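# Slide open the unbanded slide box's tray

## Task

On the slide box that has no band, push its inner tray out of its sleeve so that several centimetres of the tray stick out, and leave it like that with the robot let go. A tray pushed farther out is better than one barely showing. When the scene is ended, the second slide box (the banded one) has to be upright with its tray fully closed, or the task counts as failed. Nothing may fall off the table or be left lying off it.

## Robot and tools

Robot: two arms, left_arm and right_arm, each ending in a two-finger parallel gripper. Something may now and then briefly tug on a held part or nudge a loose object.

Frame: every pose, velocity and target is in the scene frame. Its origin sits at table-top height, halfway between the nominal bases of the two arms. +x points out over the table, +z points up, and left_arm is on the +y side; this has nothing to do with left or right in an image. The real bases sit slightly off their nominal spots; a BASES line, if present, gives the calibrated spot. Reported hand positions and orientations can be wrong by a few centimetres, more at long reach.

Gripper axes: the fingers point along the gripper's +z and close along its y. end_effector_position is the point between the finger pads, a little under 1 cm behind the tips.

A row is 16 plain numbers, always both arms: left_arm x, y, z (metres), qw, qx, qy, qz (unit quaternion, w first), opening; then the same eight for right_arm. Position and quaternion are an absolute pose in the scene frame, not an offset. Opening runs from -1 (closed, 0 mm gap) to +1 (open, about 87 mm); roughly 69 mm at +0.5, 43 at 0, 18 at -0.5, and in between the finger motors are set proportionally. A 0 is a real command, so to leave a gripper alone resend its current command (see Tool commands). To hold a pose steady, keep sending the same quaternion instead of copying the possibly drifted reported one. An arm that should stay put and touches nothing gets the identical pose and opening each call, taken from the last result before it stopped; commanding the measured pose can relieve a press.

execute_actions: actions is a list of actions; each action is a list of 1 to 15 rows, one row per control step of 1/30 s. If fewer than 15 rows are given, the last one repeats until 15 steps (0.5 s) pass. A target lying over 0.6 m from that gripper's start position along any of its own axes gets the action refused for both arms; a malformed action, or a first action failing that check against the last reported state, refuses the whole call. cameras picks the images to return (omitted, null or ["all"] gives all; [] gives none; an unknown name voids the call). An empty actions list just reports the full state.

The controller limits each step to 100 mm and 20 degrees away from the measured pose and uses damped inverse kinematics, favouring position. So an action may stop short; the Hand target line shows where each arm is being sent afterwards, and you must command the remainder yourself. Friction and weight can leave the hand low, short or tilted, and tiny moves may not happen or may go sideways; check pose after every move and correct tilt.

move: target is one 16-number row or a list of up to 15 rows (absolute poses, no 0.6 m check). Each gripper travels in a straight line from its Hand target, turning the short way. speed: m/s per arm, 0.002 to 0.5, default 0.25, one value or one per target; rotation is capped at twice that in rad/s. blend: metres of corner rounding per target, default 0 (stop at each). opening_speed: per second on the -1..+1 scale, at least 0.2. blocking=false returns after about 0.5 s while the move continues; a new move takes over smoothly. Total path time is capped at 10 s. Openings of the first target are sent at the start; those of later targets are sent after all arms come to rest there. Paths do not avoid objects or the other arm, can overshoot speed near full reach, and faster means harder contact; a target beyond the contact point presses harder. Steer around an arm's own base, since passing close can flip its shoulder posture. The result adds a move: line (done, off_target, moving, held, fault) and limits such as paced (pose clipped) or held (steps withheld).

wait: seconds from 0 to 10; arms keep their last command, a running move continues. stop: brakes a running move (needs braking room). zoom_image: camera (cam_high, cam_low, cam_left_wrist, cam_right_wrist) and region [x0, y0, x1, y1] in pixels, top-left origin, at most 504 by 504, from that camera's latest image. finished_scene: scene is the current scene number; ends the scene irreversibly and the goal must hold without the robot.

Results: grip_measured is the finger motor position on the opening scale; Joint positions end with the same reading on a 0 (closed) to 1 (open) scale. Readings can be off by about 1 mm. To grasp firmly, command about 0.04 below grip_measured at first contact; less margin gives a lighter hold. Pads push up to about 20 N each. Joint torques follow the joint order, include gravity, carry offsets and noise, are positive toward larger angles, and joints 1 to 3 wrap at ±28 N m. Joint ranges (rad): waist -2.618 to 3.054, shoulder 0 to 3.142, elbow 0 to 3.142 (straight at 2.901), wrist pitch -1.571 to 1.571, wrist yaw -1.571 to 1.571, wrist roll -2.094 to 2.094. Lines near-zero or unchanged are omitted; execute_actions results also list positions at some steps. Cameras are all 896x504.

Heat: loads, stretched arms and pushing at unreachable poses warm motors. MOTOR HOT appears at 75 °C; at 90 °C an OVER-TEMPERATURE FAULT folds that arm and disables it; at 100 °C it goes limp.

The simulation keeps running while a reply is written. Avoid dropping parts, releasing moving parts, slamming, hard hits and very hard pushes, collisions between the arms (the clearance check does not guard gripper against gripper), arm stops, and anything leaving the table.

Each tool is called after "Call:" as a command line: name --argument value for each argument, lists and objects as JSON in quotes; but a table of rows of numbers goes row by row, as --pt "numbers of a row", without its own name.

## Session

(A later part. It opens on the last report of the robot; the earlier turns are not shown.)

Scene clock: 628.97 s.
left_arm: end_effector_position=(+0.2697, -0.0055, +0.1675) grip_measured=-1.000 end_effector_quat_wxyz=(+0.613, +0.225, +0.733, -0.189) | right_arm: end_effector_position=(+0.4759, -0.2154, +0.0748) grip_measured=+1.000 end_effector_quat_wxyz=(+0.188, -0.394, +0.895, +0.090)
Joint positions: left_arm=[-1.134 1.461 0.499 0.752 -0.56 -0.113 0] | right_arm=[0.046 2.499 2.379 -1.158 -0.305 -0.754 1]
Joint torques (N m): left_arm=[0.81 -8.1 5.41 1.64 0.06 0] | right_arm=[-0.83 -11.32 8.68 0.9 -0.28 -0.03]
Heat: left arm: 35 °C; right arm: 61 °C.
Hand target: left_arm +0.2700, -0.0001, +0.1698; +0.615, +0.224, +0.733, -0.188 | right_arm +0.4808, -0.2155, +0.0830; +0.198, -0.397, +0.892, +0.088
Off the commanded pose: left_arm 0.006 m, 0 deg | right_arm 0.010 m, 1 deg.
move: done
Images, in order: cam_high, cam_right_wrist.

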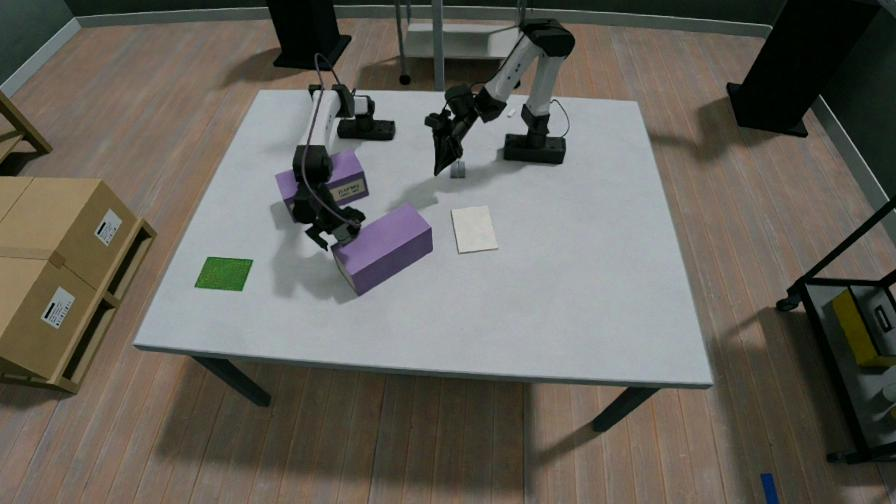

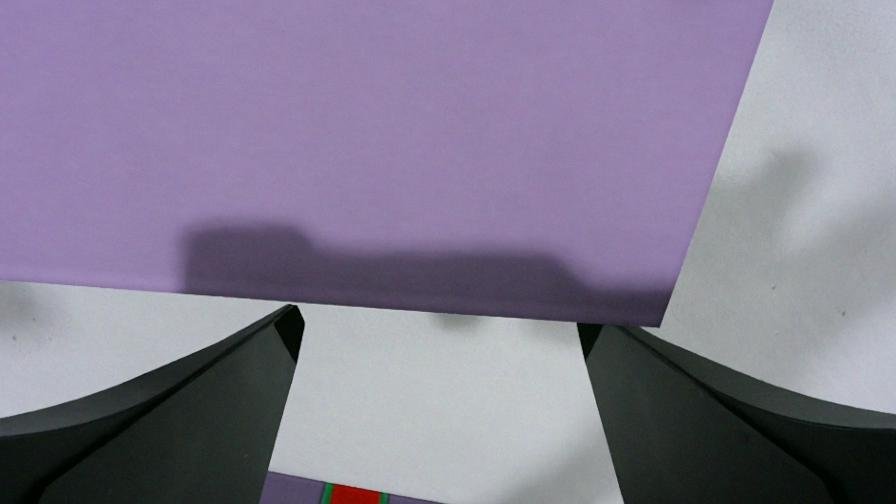

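Call:
move --pt "0.27 0.0 0.17 0.615 0.224 0.733 -0.188 -1 0.486 -0.2215 0.083 0.1977 -0.3971 0.8918 0.088 1" --pt "0.27 0.0 0.17 0.615 0.224 0.733 -0.188 -1 0.4942 -0.2146 0.083 0.1977 -0.3971 0.8918 0.088 1" --speed 0.05 --cameras '["cam_right_wrist","cam_high"]'

Call:
zoom_image --camera "cam_high" --region '[280, 170, 460, 320]'

Scene clock: 653.33 s.
left_arm: end_effector_position=(+0.2697, -0.0055, +0.1675) grip_measured=-1.000 end_effector_quat_wxyz=(+0.613, +0.225, +0.733, -0.189) | right_arm: end_effector_position=(+0.4910, -0.2183, +0.0756) grip_measured=+1.000 end_effector_quat_wxyz=(+0.190, -0.395, +0.895, +0.088)
Joint positions: left_arm=[-1.134 1.461 0.499 0.752 -0.56 -0.113 0] | right_arm=[0.04 2.636 2.641 -1.281 -0.305 -0.762 1]
Joint torques (N m): left_arm=[0.66 -8.03 5.45 1.66 0.05 0] | right_arm=[-0.29 -11.67 8.51 0.87 -0.27 0.07]
Hand target: left_arm +0.2700, -0.0001, +0.1698; +0.615, +0.224, +0.733, -0.188 | right_arm +0.4940, -0.2147, +0.0830; +0.199, -0.397, +0.892, +0.087
Off the commanded pose: left_arm 0.006 m, 0 deg | right_arm 0.009 m, 1 deg.
move: done
Images, in order: cam_high, cam_right_wrist.

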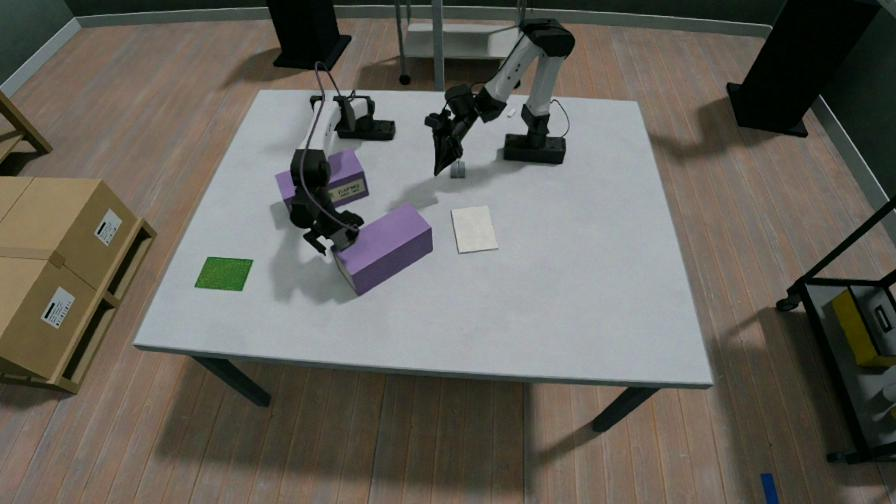

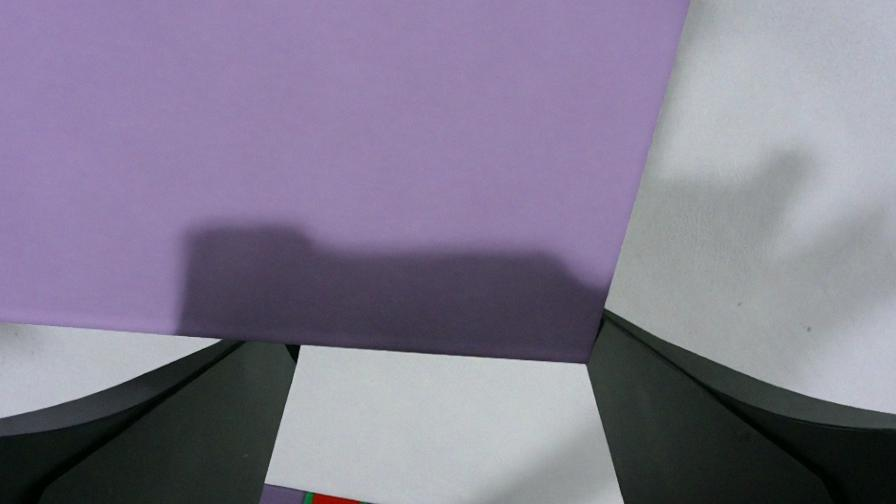

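Scaled by 2.800 from the camera's 896x504 image, which has a finer 1280x720 frame.

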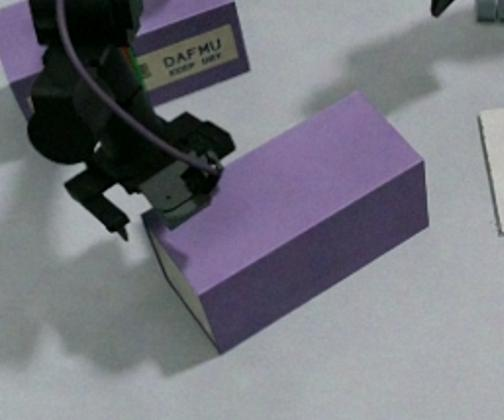

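Call:
move --pt "0.27 0.0 0.17 0.615 0.224 0.733 -0.188 -1 0.486 -0.2034 0.083 0.1977 -0.3971 0.8918 0.088 1" --speed 0.03 --cameras '["cam_right_wrist","cam_high"]'

Call:
zoom_image --camera "cam_right_wrist" --region '[480, 200, 896, 504]'

Scene clock: 666.53 s.
left_arm: end_effector_position=(+0.2697, -0.0055, +0.1675) grip_measured=-1.000 end_effector_quat_wxyz=(+0.613, +0.225, +0.733, -0.189) | right_arm: end_effector_position=(+0.4806, -0.2065, +0.0604) grip_measured=+1.000 end_effector_quat_wxyz=(+0.172, -0.396, +0.897, +0.098)
Joint positions: left_arm=[-1.134 1.461 0.499 0.752 -0.56 -0.113 0] | right_arm=[0.062 2.602 2.52 -1.23 -0.305 -0.746 1]
Joint torques (N m): left_arm=[0.9 -7.95 5.61 1.63 0.05 -0.03] | right_arm=[-0.24 -16.06 4.51 1.18 -0.21 0.13]
Hand target: left_arm +0.2700, -0.0001, +0.1698; +0.615, +0.224, +0.733, -0.188 | right_arm +0.4856, -0.2033, +0.0829; +0.197, -0.397, +0.892, +0.088
Off the commanded pose: left_arm 0.006 m, 0 deg | right_arm 0.023 m, 3 deg.
move: off_target (right_arm)
Images, in order: cam_high, cam_right_wrist.

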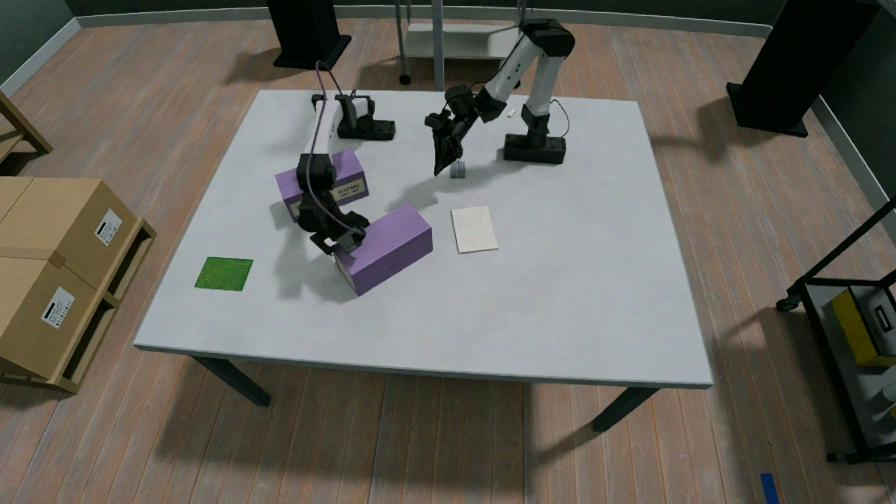

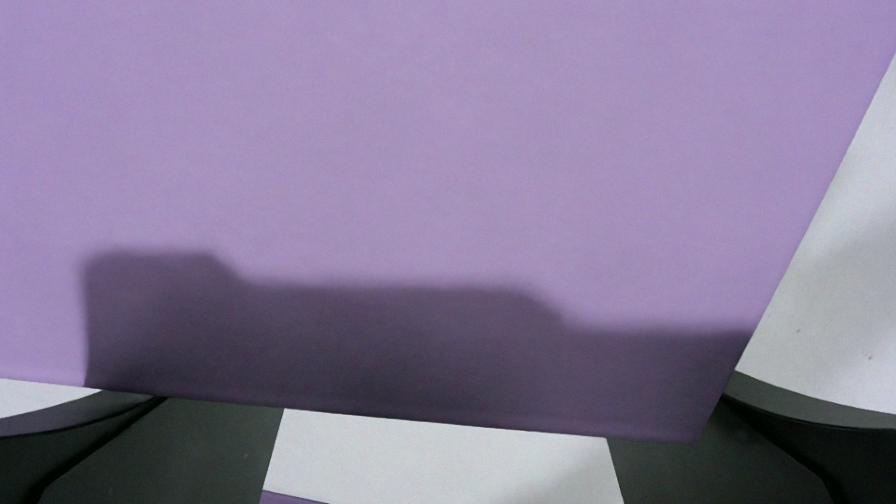

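Scaled by 1.212 from the camera's 896x504 image, which has a finer 1280x720 frame.

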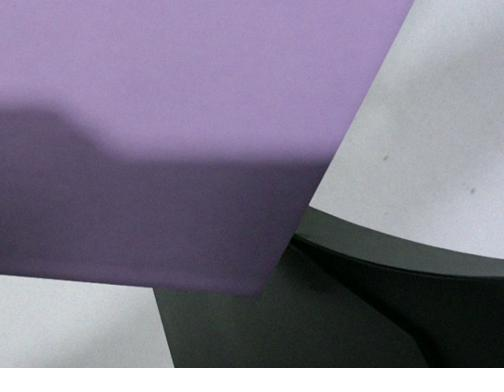

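Call:
move --pt "0.27 0.0 0.17 0.615 0.224 0.733 -0.188 -1 0.4825 -0.1975 0.093 0.1977 -0.3971 0.8918 0.088 1" --speed 0.03 --cameras '["cam_right_wrist","cam_high"]'

Call:
zoom_image --camera "cam_high" --region '[280, 170, 460, 320]'

Scene clock: 681.60 s.
left_arm: end_effector_position=(+0.2697, -0.0055, +0.1675) grip_measured=-1.000 end_effector_quat_wxyz=(+0.613, +0.225, +0.733, -0.189) | right_arm: end_effector_position=(+0.4806, -0.2025, +0.0659) grip_measured=+1.000 end_effector_quat_wxyz=(+0.176, -0.394, +0.897, +0.097)
Joint positions: left_arm=[-1.134 1.461 0.499 0.752 -0.56 -0.113 0] | right_arm=[0.069 2.591 2.52 -1.23 -0.304 -0.734 1]
Joint torques (N m): left_arm=[0.95 -8.13 5.15 1.66 0.01 0.02] | right_arm=[0.16 -16.35 5.39 0.95 -0.18 0.11]
Heat: left arm: 35 °C; right arm: 67 °C.
Hand target: left_arm +0.2700, -0.0001, +0.1698; +0.615, +0.224, +0.733, -0.188 | right_arm +0.4822, -0.1975, +0.0926; +0.197, -0.397, +0.892, +0.088
Off the commanded pose: left_arm 0.006 m, 0 deg | right_arm 0.028 m, 3 deg.
move: off_target (right_arm)
Images, in order: cam_high, cam_right_wrist.

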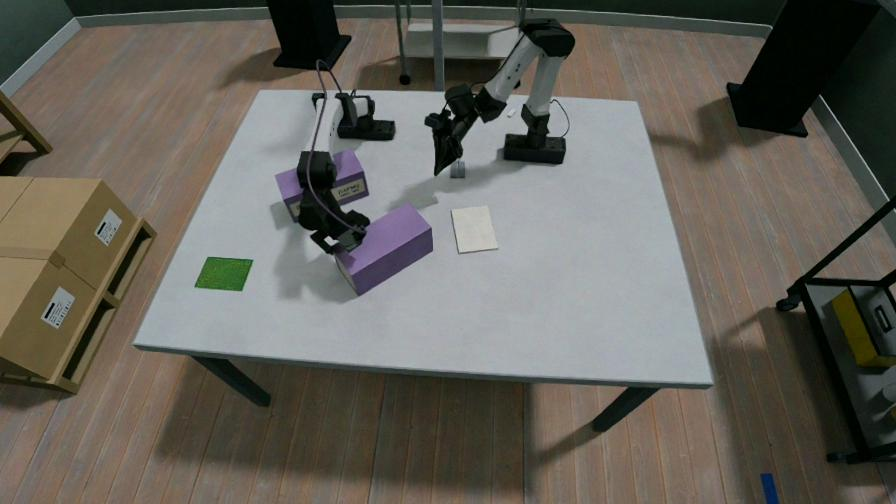

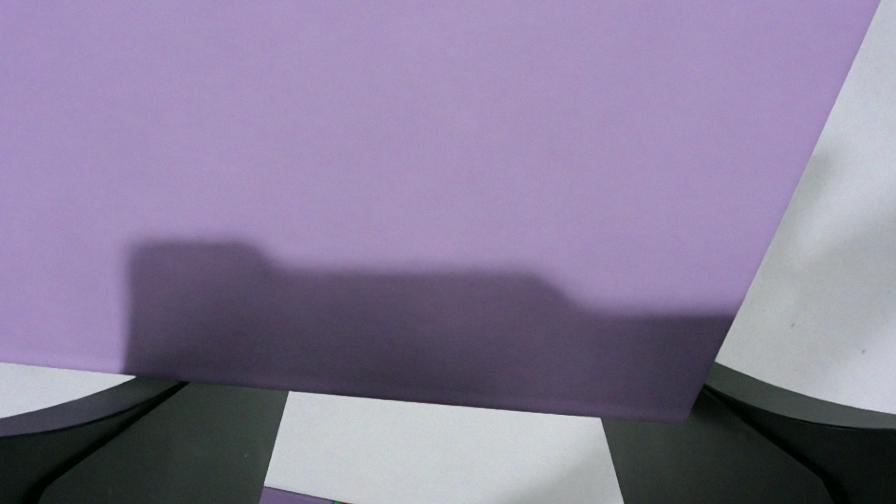

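Scaled by 2.800 from the camera's 896x504 image, which has a finer 1280x720 frame.

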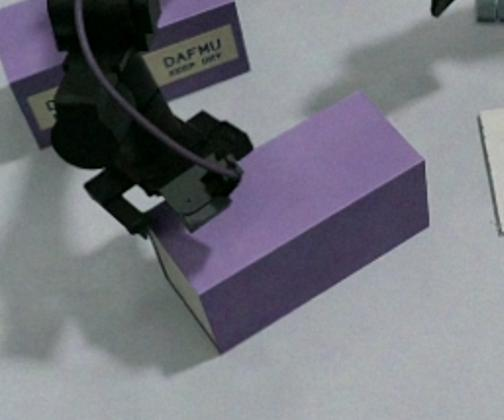

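Call:
move --pt "0.33 0.005 0.15 0.578 0.3355 0.6886 -0.2816 -1 0.4825 -0.1975 0.093 0.1977 -0.3971 0.8918 0.088 1" --pt "0.361 -0.035 0.10 0.578 0.3355 0.6886 -0.2816 -1 0.4825 -0.1975 0.093 0.1977 -0.3971 0.8918 0.088 1" --speed 0.12 --blend 0.01

Scene clock: 708.23 s.
left_arm: end_effector_position=(+0.3590, -0.0271, +0.0985) grip_measured=-1.000 end_effector_quat_wxyz=(+0.574, +0.331, +0.695, -0.277) | right_arm: end_effector_position=(+0.4806, -0.2024, +0.0659) grip_measured=+1.000 end_effector_quat_wxyz=(+0.176, -0.394, +0.897, +0.097)
Joint positions: left_arm=[-0.743 1.938 0.644 1.105 0.117 0.017 0] | right_arm=[0.069 2.591 2.52 -1.23 -0.304 -0.733 1]
Joint torques (N m): left_arm=[-0.72 -6.79 7.45 1.95 0.13 0.04] | right_arm=[0.13 -16.36 5.38 0.96 -0.18 0.12]
Heat: left arm: 35 °C; right arm: 81 °C. Fold the right arm in close to its base, or ease its load, before you think long.
Hand target: left_arm +0.3608, -0.0347, +0.1001; +0.578, +0.335, +0.689, -0.281 | right_arm +0.4822, -0.1975, +0.0926; +0.197, -0.397, +0.892, +0.088
Off the commanded pose: left_arm 0.008 m, 1 deg | right_arm 0.028 m, 3 deg.
MOTOR HOT: joint 2 (shoulder) of the right arm reports 81 °C; the controller's stop level is 90 °C. To cool a motor, set the load down, stop pushing, or move to a pose that needs little force.
move: off_target (right_arm)

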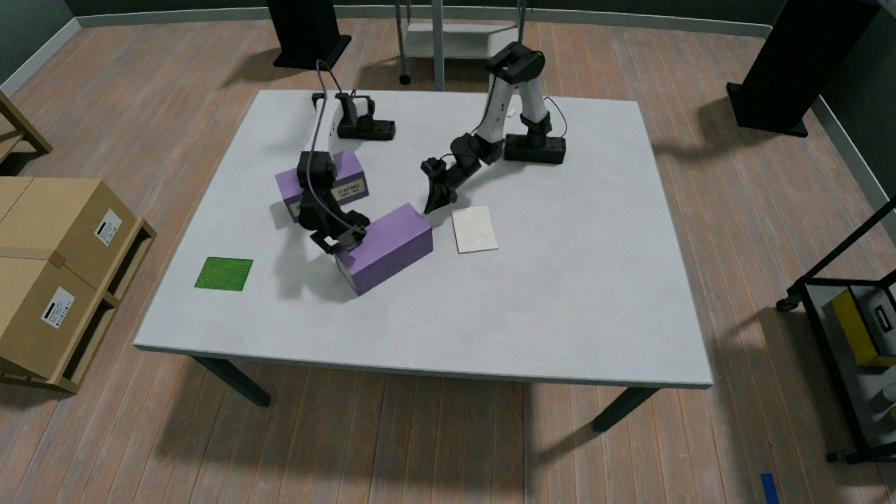

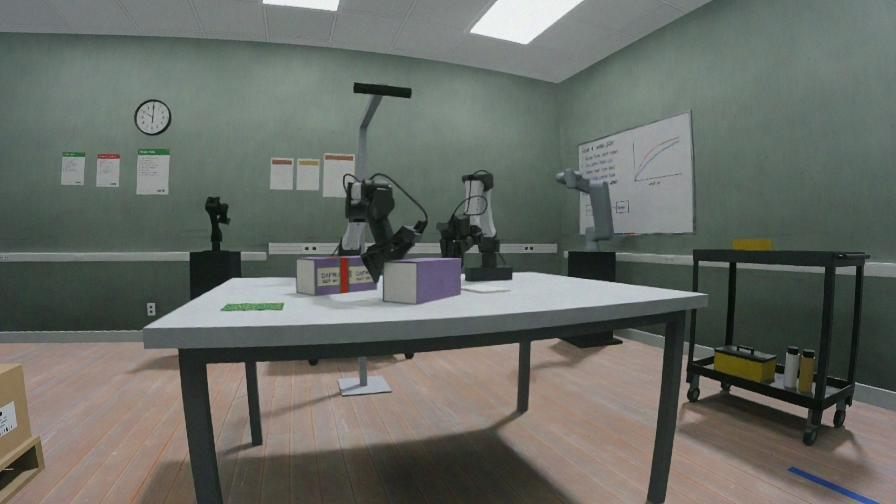

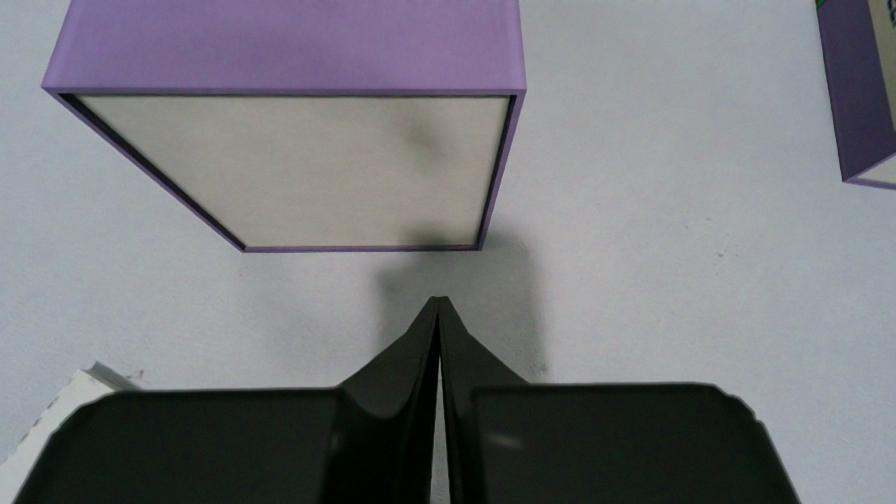

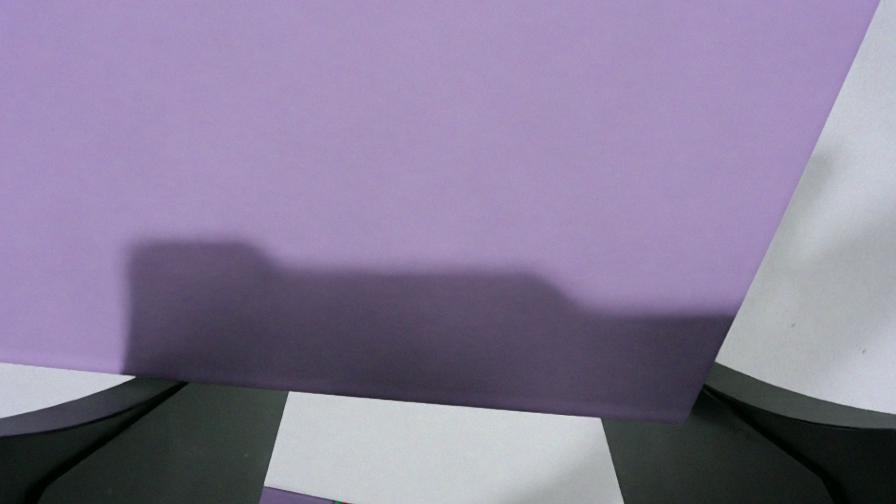

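Call:
move --pt "0.401 -0.085 0.10 0.578 0.3355 0.6886 -0.2816 -1 0.4825 -0.1975 0.076 0.187 -0.396 0.895 0.092 1" --speed 0.06

Scene clock: 721.23 s.
left_arm: end_effector_position=(+0.3959, -0.0715, +0.0942) grip_measured=-1.000 end_effector_quat_wxyz=(+0.567, +0.336, +0.699, -0.277) | right_arm: end_effector_position=(+0.4910, -0.2175, +0.0664) grip_measured=+1.000 end_effector_quat_wxyz=(+0.186, -0.387, +0.901, +0.068)
Joint positions: left_arm=[-0.757 2.082 0.904 0.971 0.11 0.017 0] | right_arm=[0.055 2.591 2.52 -1.193 -0.258 -0.732 1]
Joint torques (N m): left_arm=[-1.2 -8.05 9.73 1.96 0.04 -0.03] | right_arm=[1.24 -13.98 4.96 0.74 -0.58 0.12]
Heat: left arm: 36 °C; right arm: 84 °C. Fold the right arm in close to its base, or ease its load, before you think long.
Hand target: left_arm +0.4002, -0.0843, +0.1002; +0.578, +0.335, +0.689, -0.282 | right_arm +0.4827, -0.1981, +0.0759; +0.187, -0.396, +0.895, +0.092
Off the commanded pose: left_arm 0.016 m, 2 deg | right_arm 0.024 m, 3 deg.
MOTOR HOT: still on. Joint 2 (shoulder) of the right arm reports 84 °C.
move: off_target (left_arm, right_arm)

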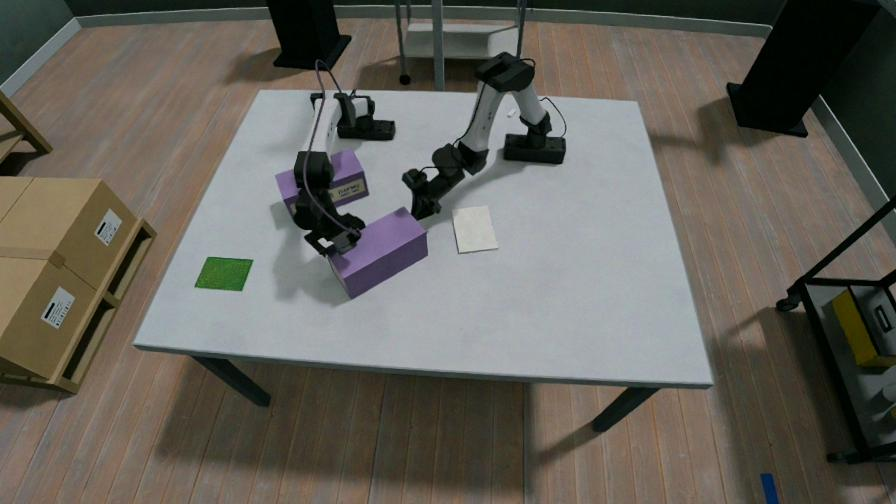

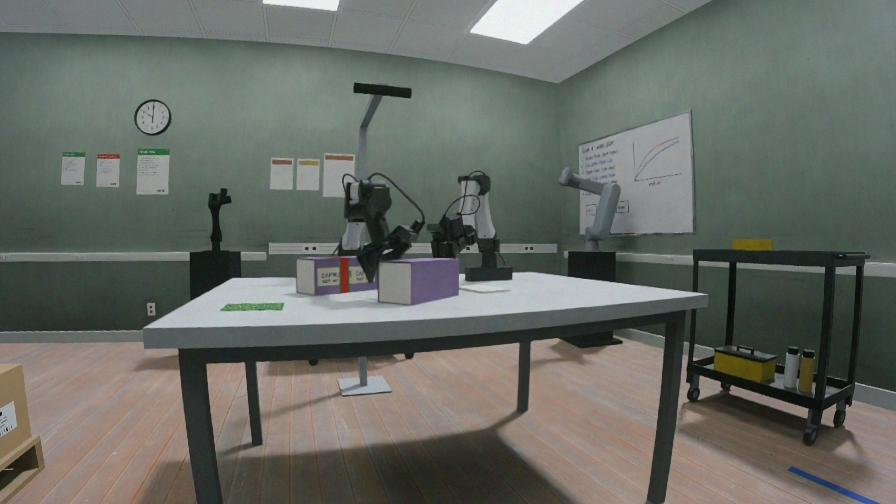

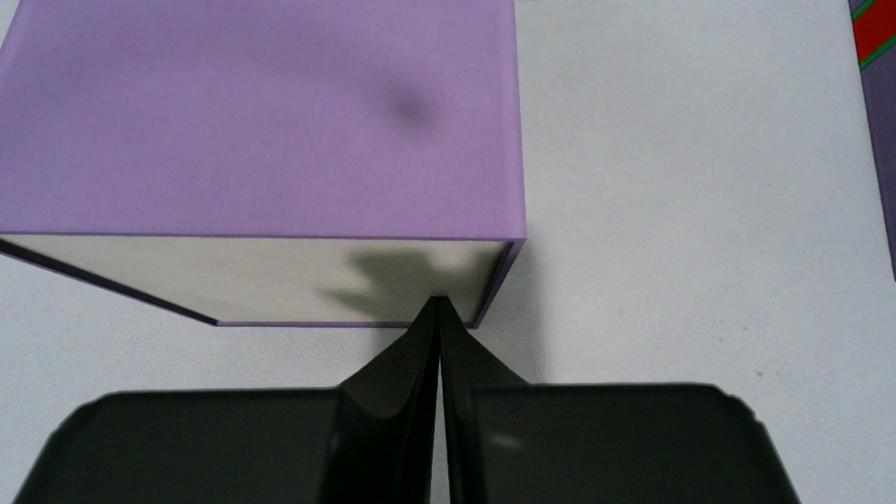

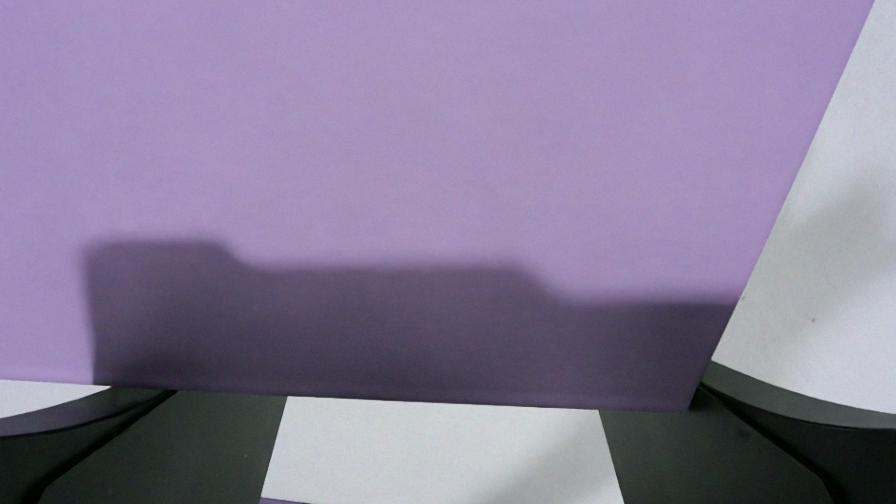

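Call:
move --pt "0.428 -0.12 0.10 0.578 0.3355 0.6886 -0.2816 -1 0.463 -0.175 0.06 0.187 -0.396 0.895 0.092 1" --speed 0.08

Scene clock: 731.40 s.
left_arm: end_effector_position=(+0.4169, -0.0836, +0.0696) grip_measured=-1.000 end_effector_quat_wxyz=(+0.536, +0.336, +0.734, -0.249) | right_arm: end_effector_position=(+0.4975, -0.2329, +0.0609) grip_measured=+1.000 end_effector_quat_wxyz=(+0.216, -0.367, +0.905, +0.017)
Joint positions: left_arm=[-0.758 2.169 1.061 0.801 0.071 0.017 0] | right_arm=[0.051 2.459 2.234 -0.945 -0.176 -0.7 1]
Joint torques (N m): left_arm=[-2.55 -8.92 12.78 2.66 0.27 -0.05] | right_arm=[5.03 -13.79 3.17 0.22 -1.15 0.29]
Heat: left arm: 37 °C; right arm: 82 °C. Fold the right arm in close to its base, or ease its load, before you think long.
Hand target: left_arm +0.4231, -0.1152, +0.1022; +0.577, +0.336, +0.689, -0.281 | right_arm +0.4647, -0.1794, +0.0604; +0.185, -0.394, +0.896, +0.089
Off the commanded pose: left_arm 0.049 m, 8 deg | right_arm 0.067 m, 10 deg.
MOTOR HOT: still on. Joint 2 (shoulder) of the right arm reports 82 °C.
move: off_target (left_arm, right_arm)

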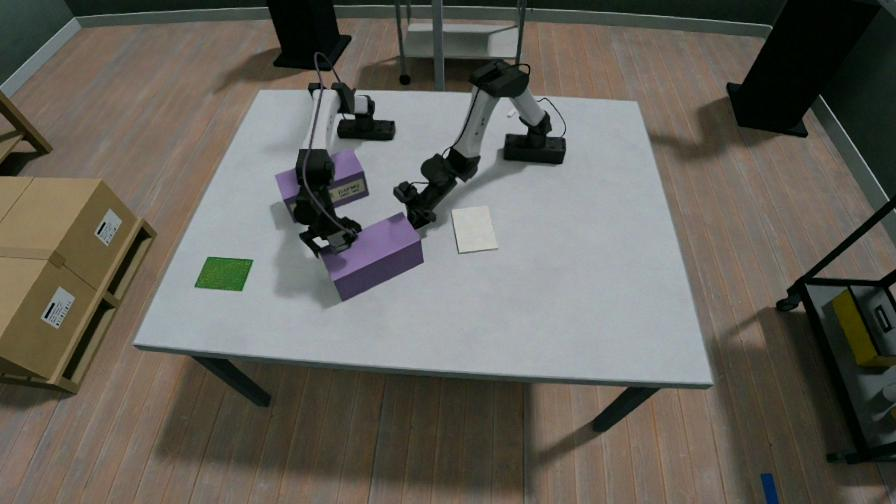

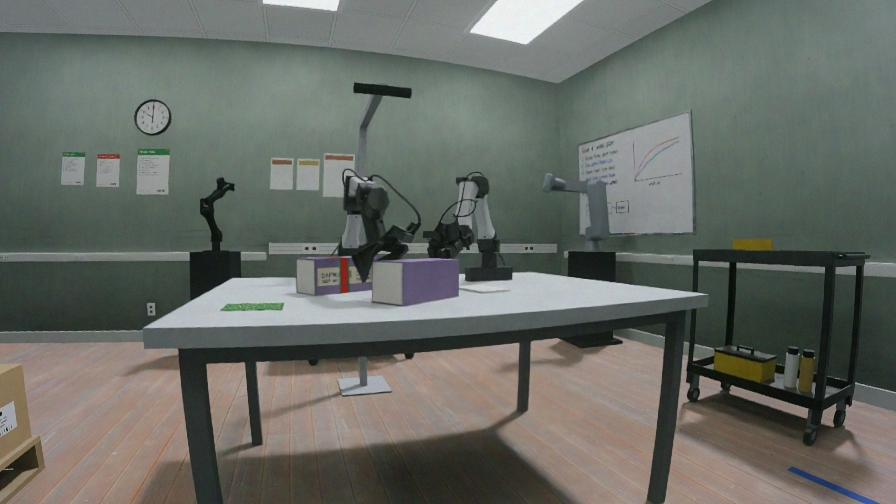

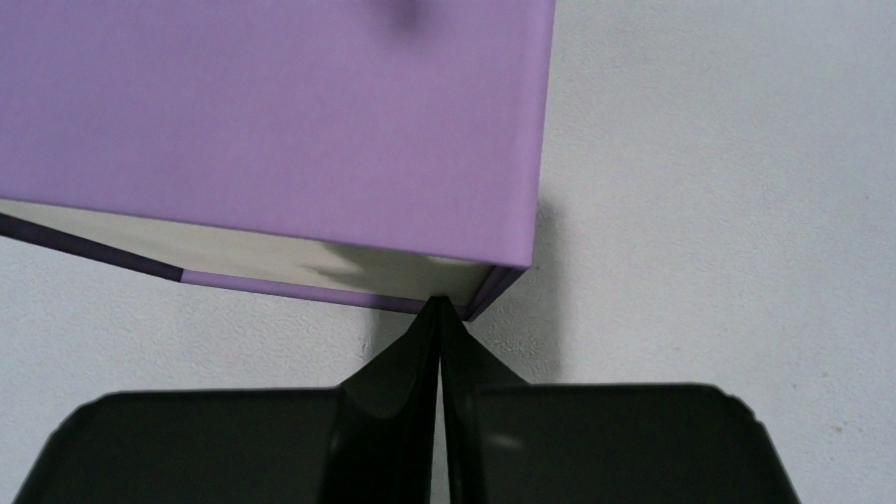

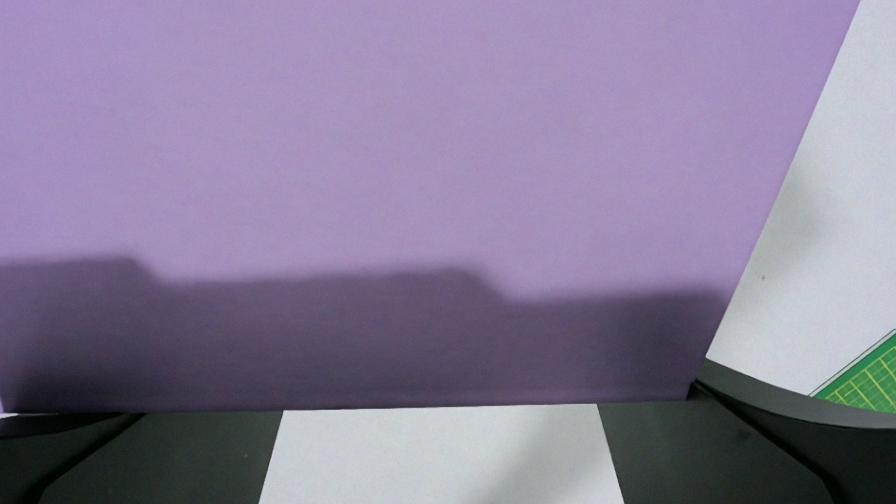

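Call:
zoom_image --camera "cam_left_wrist" --region '[60, 150, 560, 400]'

Call:
zoom_image --camera "cam_high" --region '[290, 190, 440, 310]'

Call:
zoom_image --camera "cam_low" --region '[330, 220, 490, 320]'

Scaled by 1.008 from the camera's 896x504 image, which has a finer 1280x720 frame.

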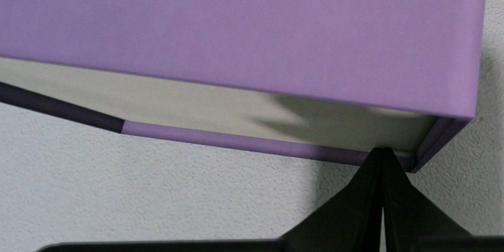

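Scaled by 3.360 from the camera's 896x504 image, which has a finer 1280x720 frame.

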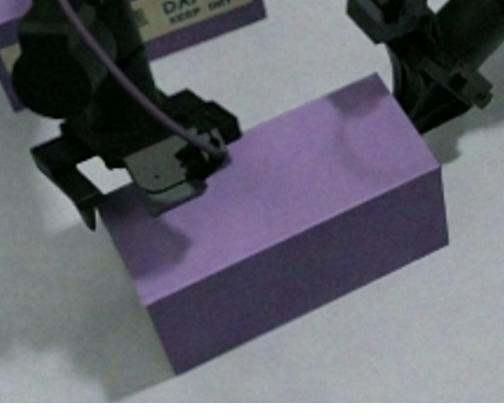

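Scaled by 3.150 from the camera's 896x504 image, which has a finer 1280x720 frame.

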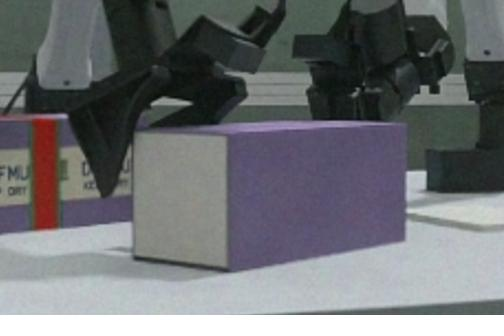

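Call:
move --pt "0.455 -0.155 0.125 0.578 0.3355 0.6886 -0.2816 -1 0.455 -0.165 0.06 0.187 -0.396 0.895 0.092 1" --speed 0.1

Call:
zoom_image --camera "cam_low" --region '[330, 220, 490, 320]'

Scene clock: 753.70 s.
left_arm: end_effector_position=(+0.4352, -0.0935, +0.0698) grip_measured=-1.000 end_effector_quat_wxyz=(+0.501, +0.340, +0.765, -0.219) | right_arm: end_effector_position=(+0.5046, -0.2400, +0.0721) grip_measured=+1.000 end_effector_quat_wxyz=(+0.239, -0.348, +0.906, -0.012)
Joint positions: left_arm=[-0.758 2.194 1.241 0.538 0.038 0.022 0] | right_arm=[0.051 2.409 2.171 -0.865 -0.129 -0.668 1]
Joint torques (N m): left_arm=[-3.37 -10.59 14.72 3.34 0.43 -0.07] | right_arm=[6.46 -13.04 2.8 -0.15 -1.46 0.18]
Heat: left arm: 40 °C; right arm: 79 °C. Fold the right arm in close to its base, or ease its load, before you think long.
Hand target: left_arm +0.4425, -0.1424, +0.1305; +0.574, +0.338, +0.691, -0.280 | right_arm +0.4582, -0.1726, +0.0621; +0.187, -0.391, +0.897, +0.086
Off the commanded pose: left_arm 0.085 m, 14 deg | right_arm 0.091 m, 14 deg.
MOTOR HOT: still on. Joint 2 (shoulder) of the right arm reports 79 °C.
move: off_target (left_arm, right_arm)

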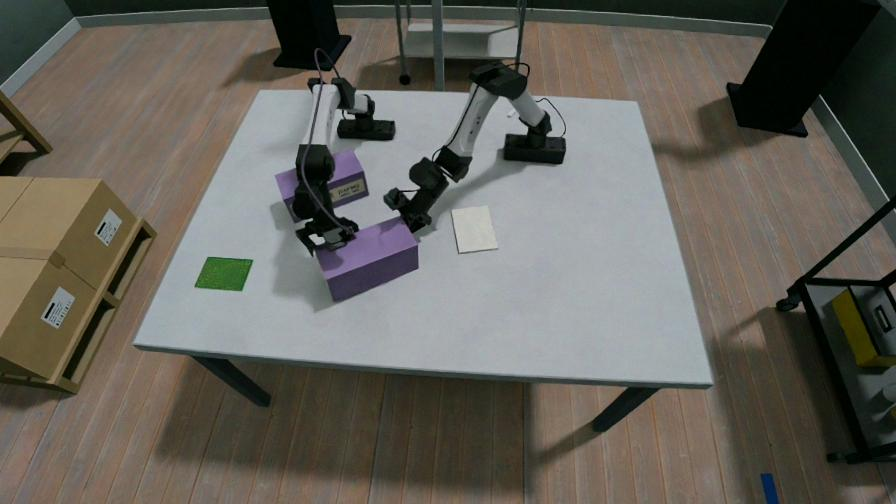

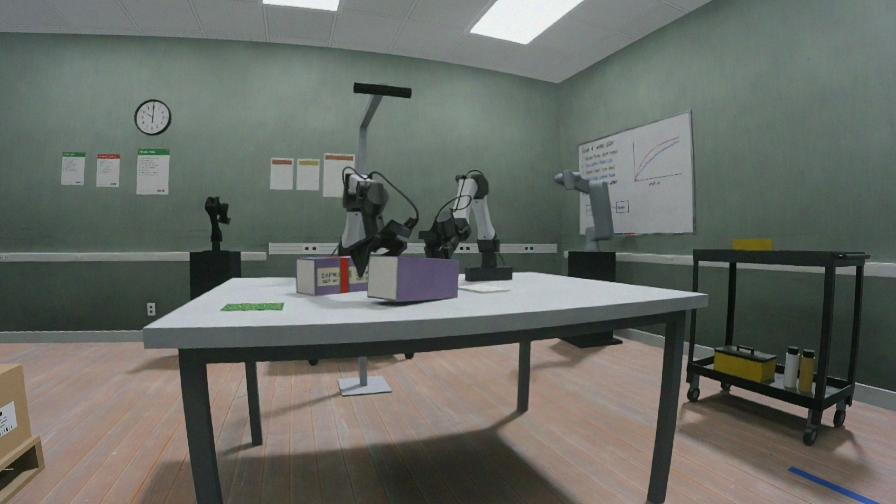

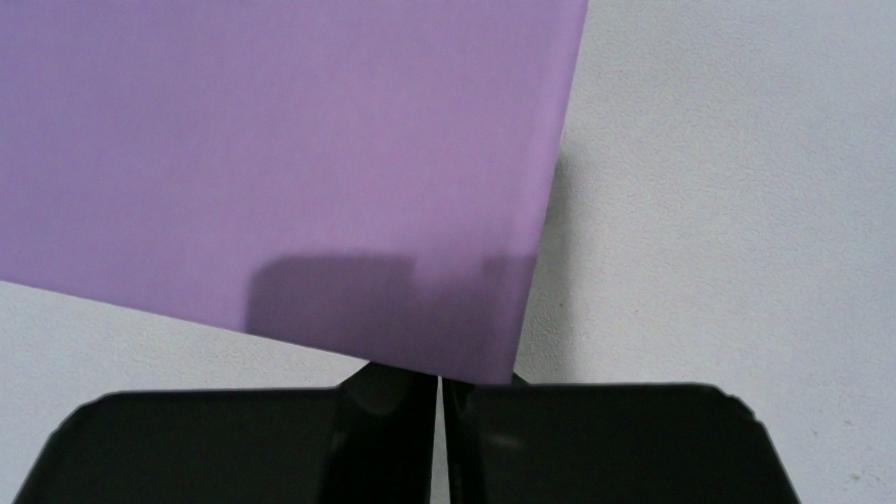

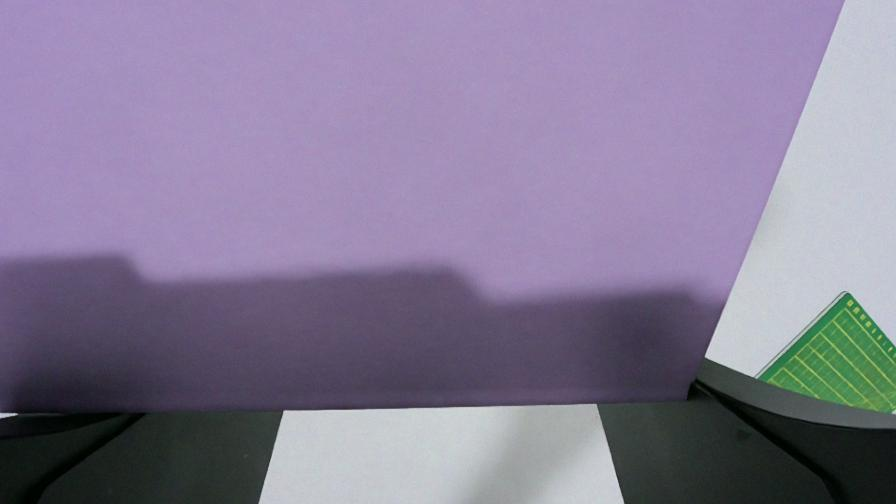

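Scaled by 3.150 from the camera's 896x504 image, which has a finer 1280x720 frame.

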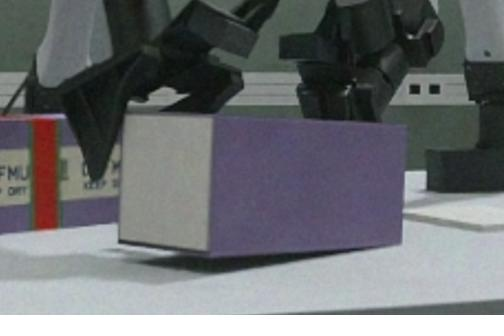

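Call:
zoom_image --camera "cam_high" --region '[290, 190, 440, 310]'

Scaled by 3.360 from the camera's 896x504 image, which has a finer 1280x720 frame.

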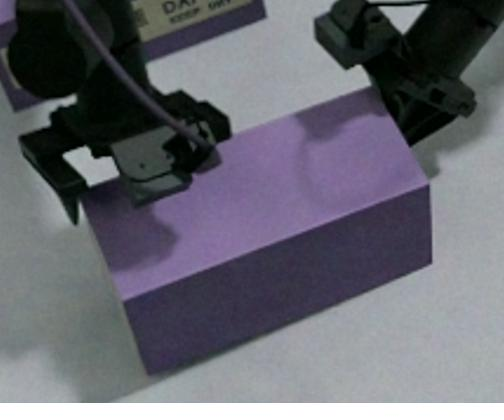

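Call:
move --pt "0.415 -0.075 0.075 0.56 0.338 0.705 -0.27 -1 0.497 -0.228 0.065 0.20 -0.385 0.899 0.06 1" --pt "0.385 -0.06 0.115 0.578 0.3355 0.6886 -0.2816 -1 0.497 -0.228 0.065 0.187 -0.396 0.895 0.092 1" --speed 0.08

Call:
zoom_image --camera "cam_low" --region '[330, 220, 490, 320]'

Scene clock: 795.47 s.
left_arm: end_effector_position=(+0.3903, -0.0570, +0.0986) grip_measured=-1.000 end_effector_quat_wxyz=(+0.569, +0.337, +0.699, -0.271) | right_arm: end_effector_position=(+0.4966, -0.2297, +0.0586) grip_measured=+1.000 end_effector_quat_wxyz=(+0.185, -0.393, +0.897, +0.083)
Joint positions: left_arm=[-0.744 2.03 0.842 0.981 0.115 0.028 0] | right_arm=[0.022 2.69 2.68 -1.278 -0.298 -0.777 1]
Joint torques (N m): left_arm=[-0.94 -14.24 4.56 1.95 0.09 -0.05] | right_arm=[-0.92 -11.82 8.35 0.72 -0.41 -0.05]
Heat: left arm: 44 °C; right arm: 70 °C.
Hand target: left_arm +0.3853, -0.0601, +0.1145; +0.578, +0.335, +0.689, -0.282 | right_arm +0.4967, -0.2281, +0.0649; +0.190, -0.395, +0.894, +0.090
Off the commanded pose: left_arm 0.017 m, 2 deg | right_arm 0.007 m, 1 deg.
MOTOR HOT: cleared for the motors of the right arm.
move: off_target (left_arm)

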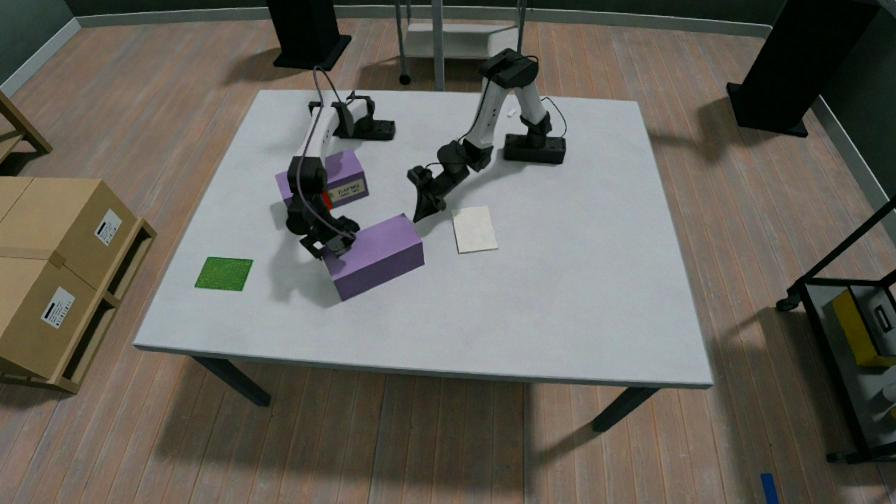

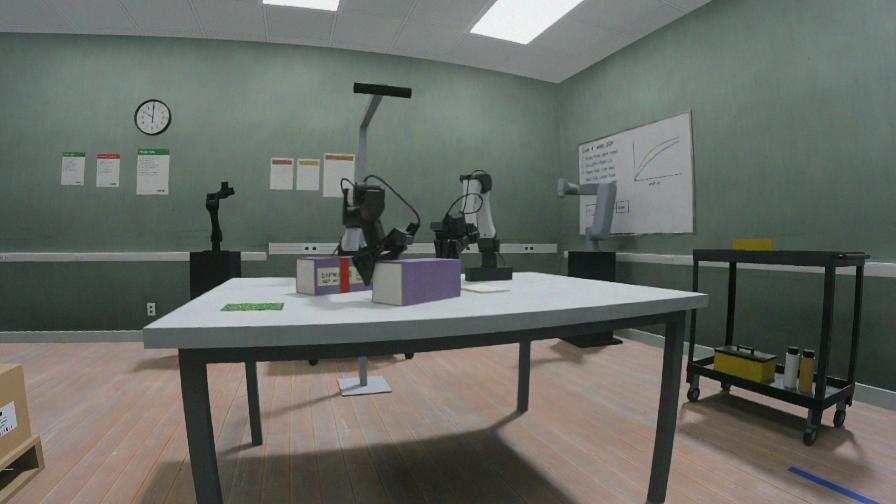

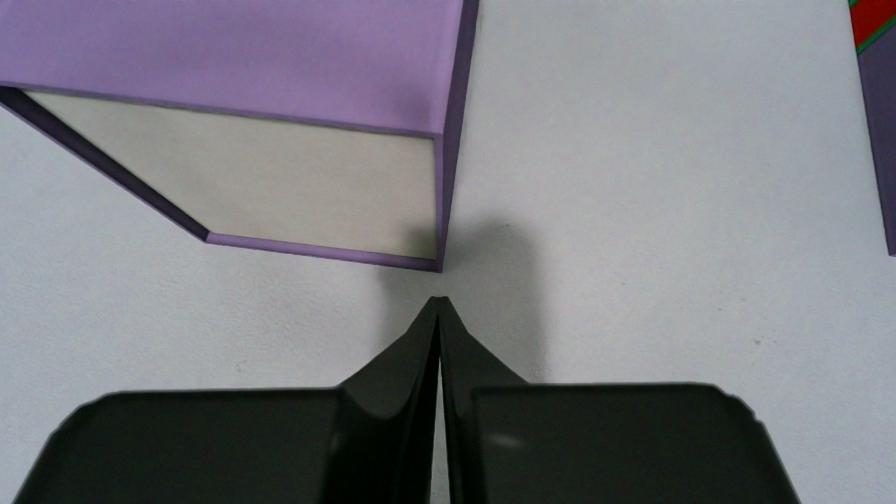

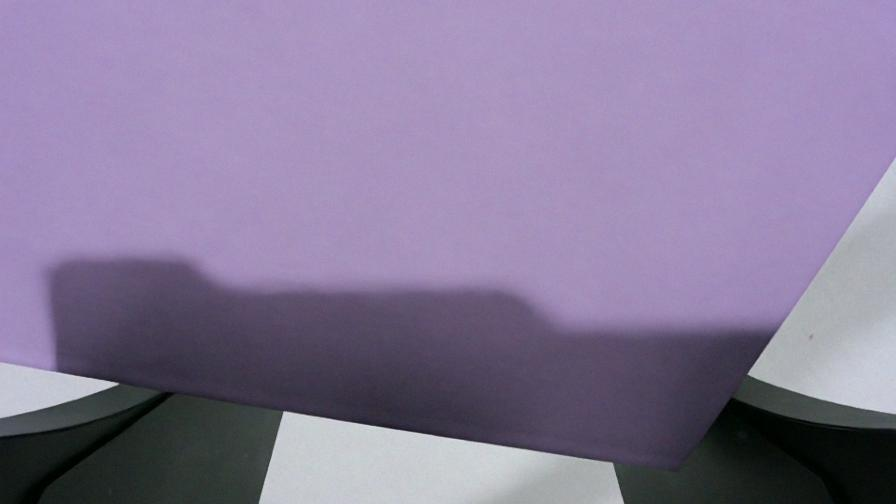

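Scaled by 3.150 from the camera's 896x504 image, which has a finer 1280x720 frame.

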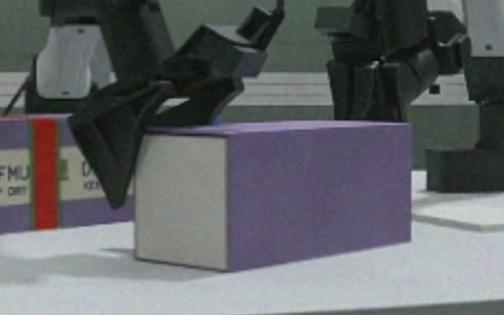

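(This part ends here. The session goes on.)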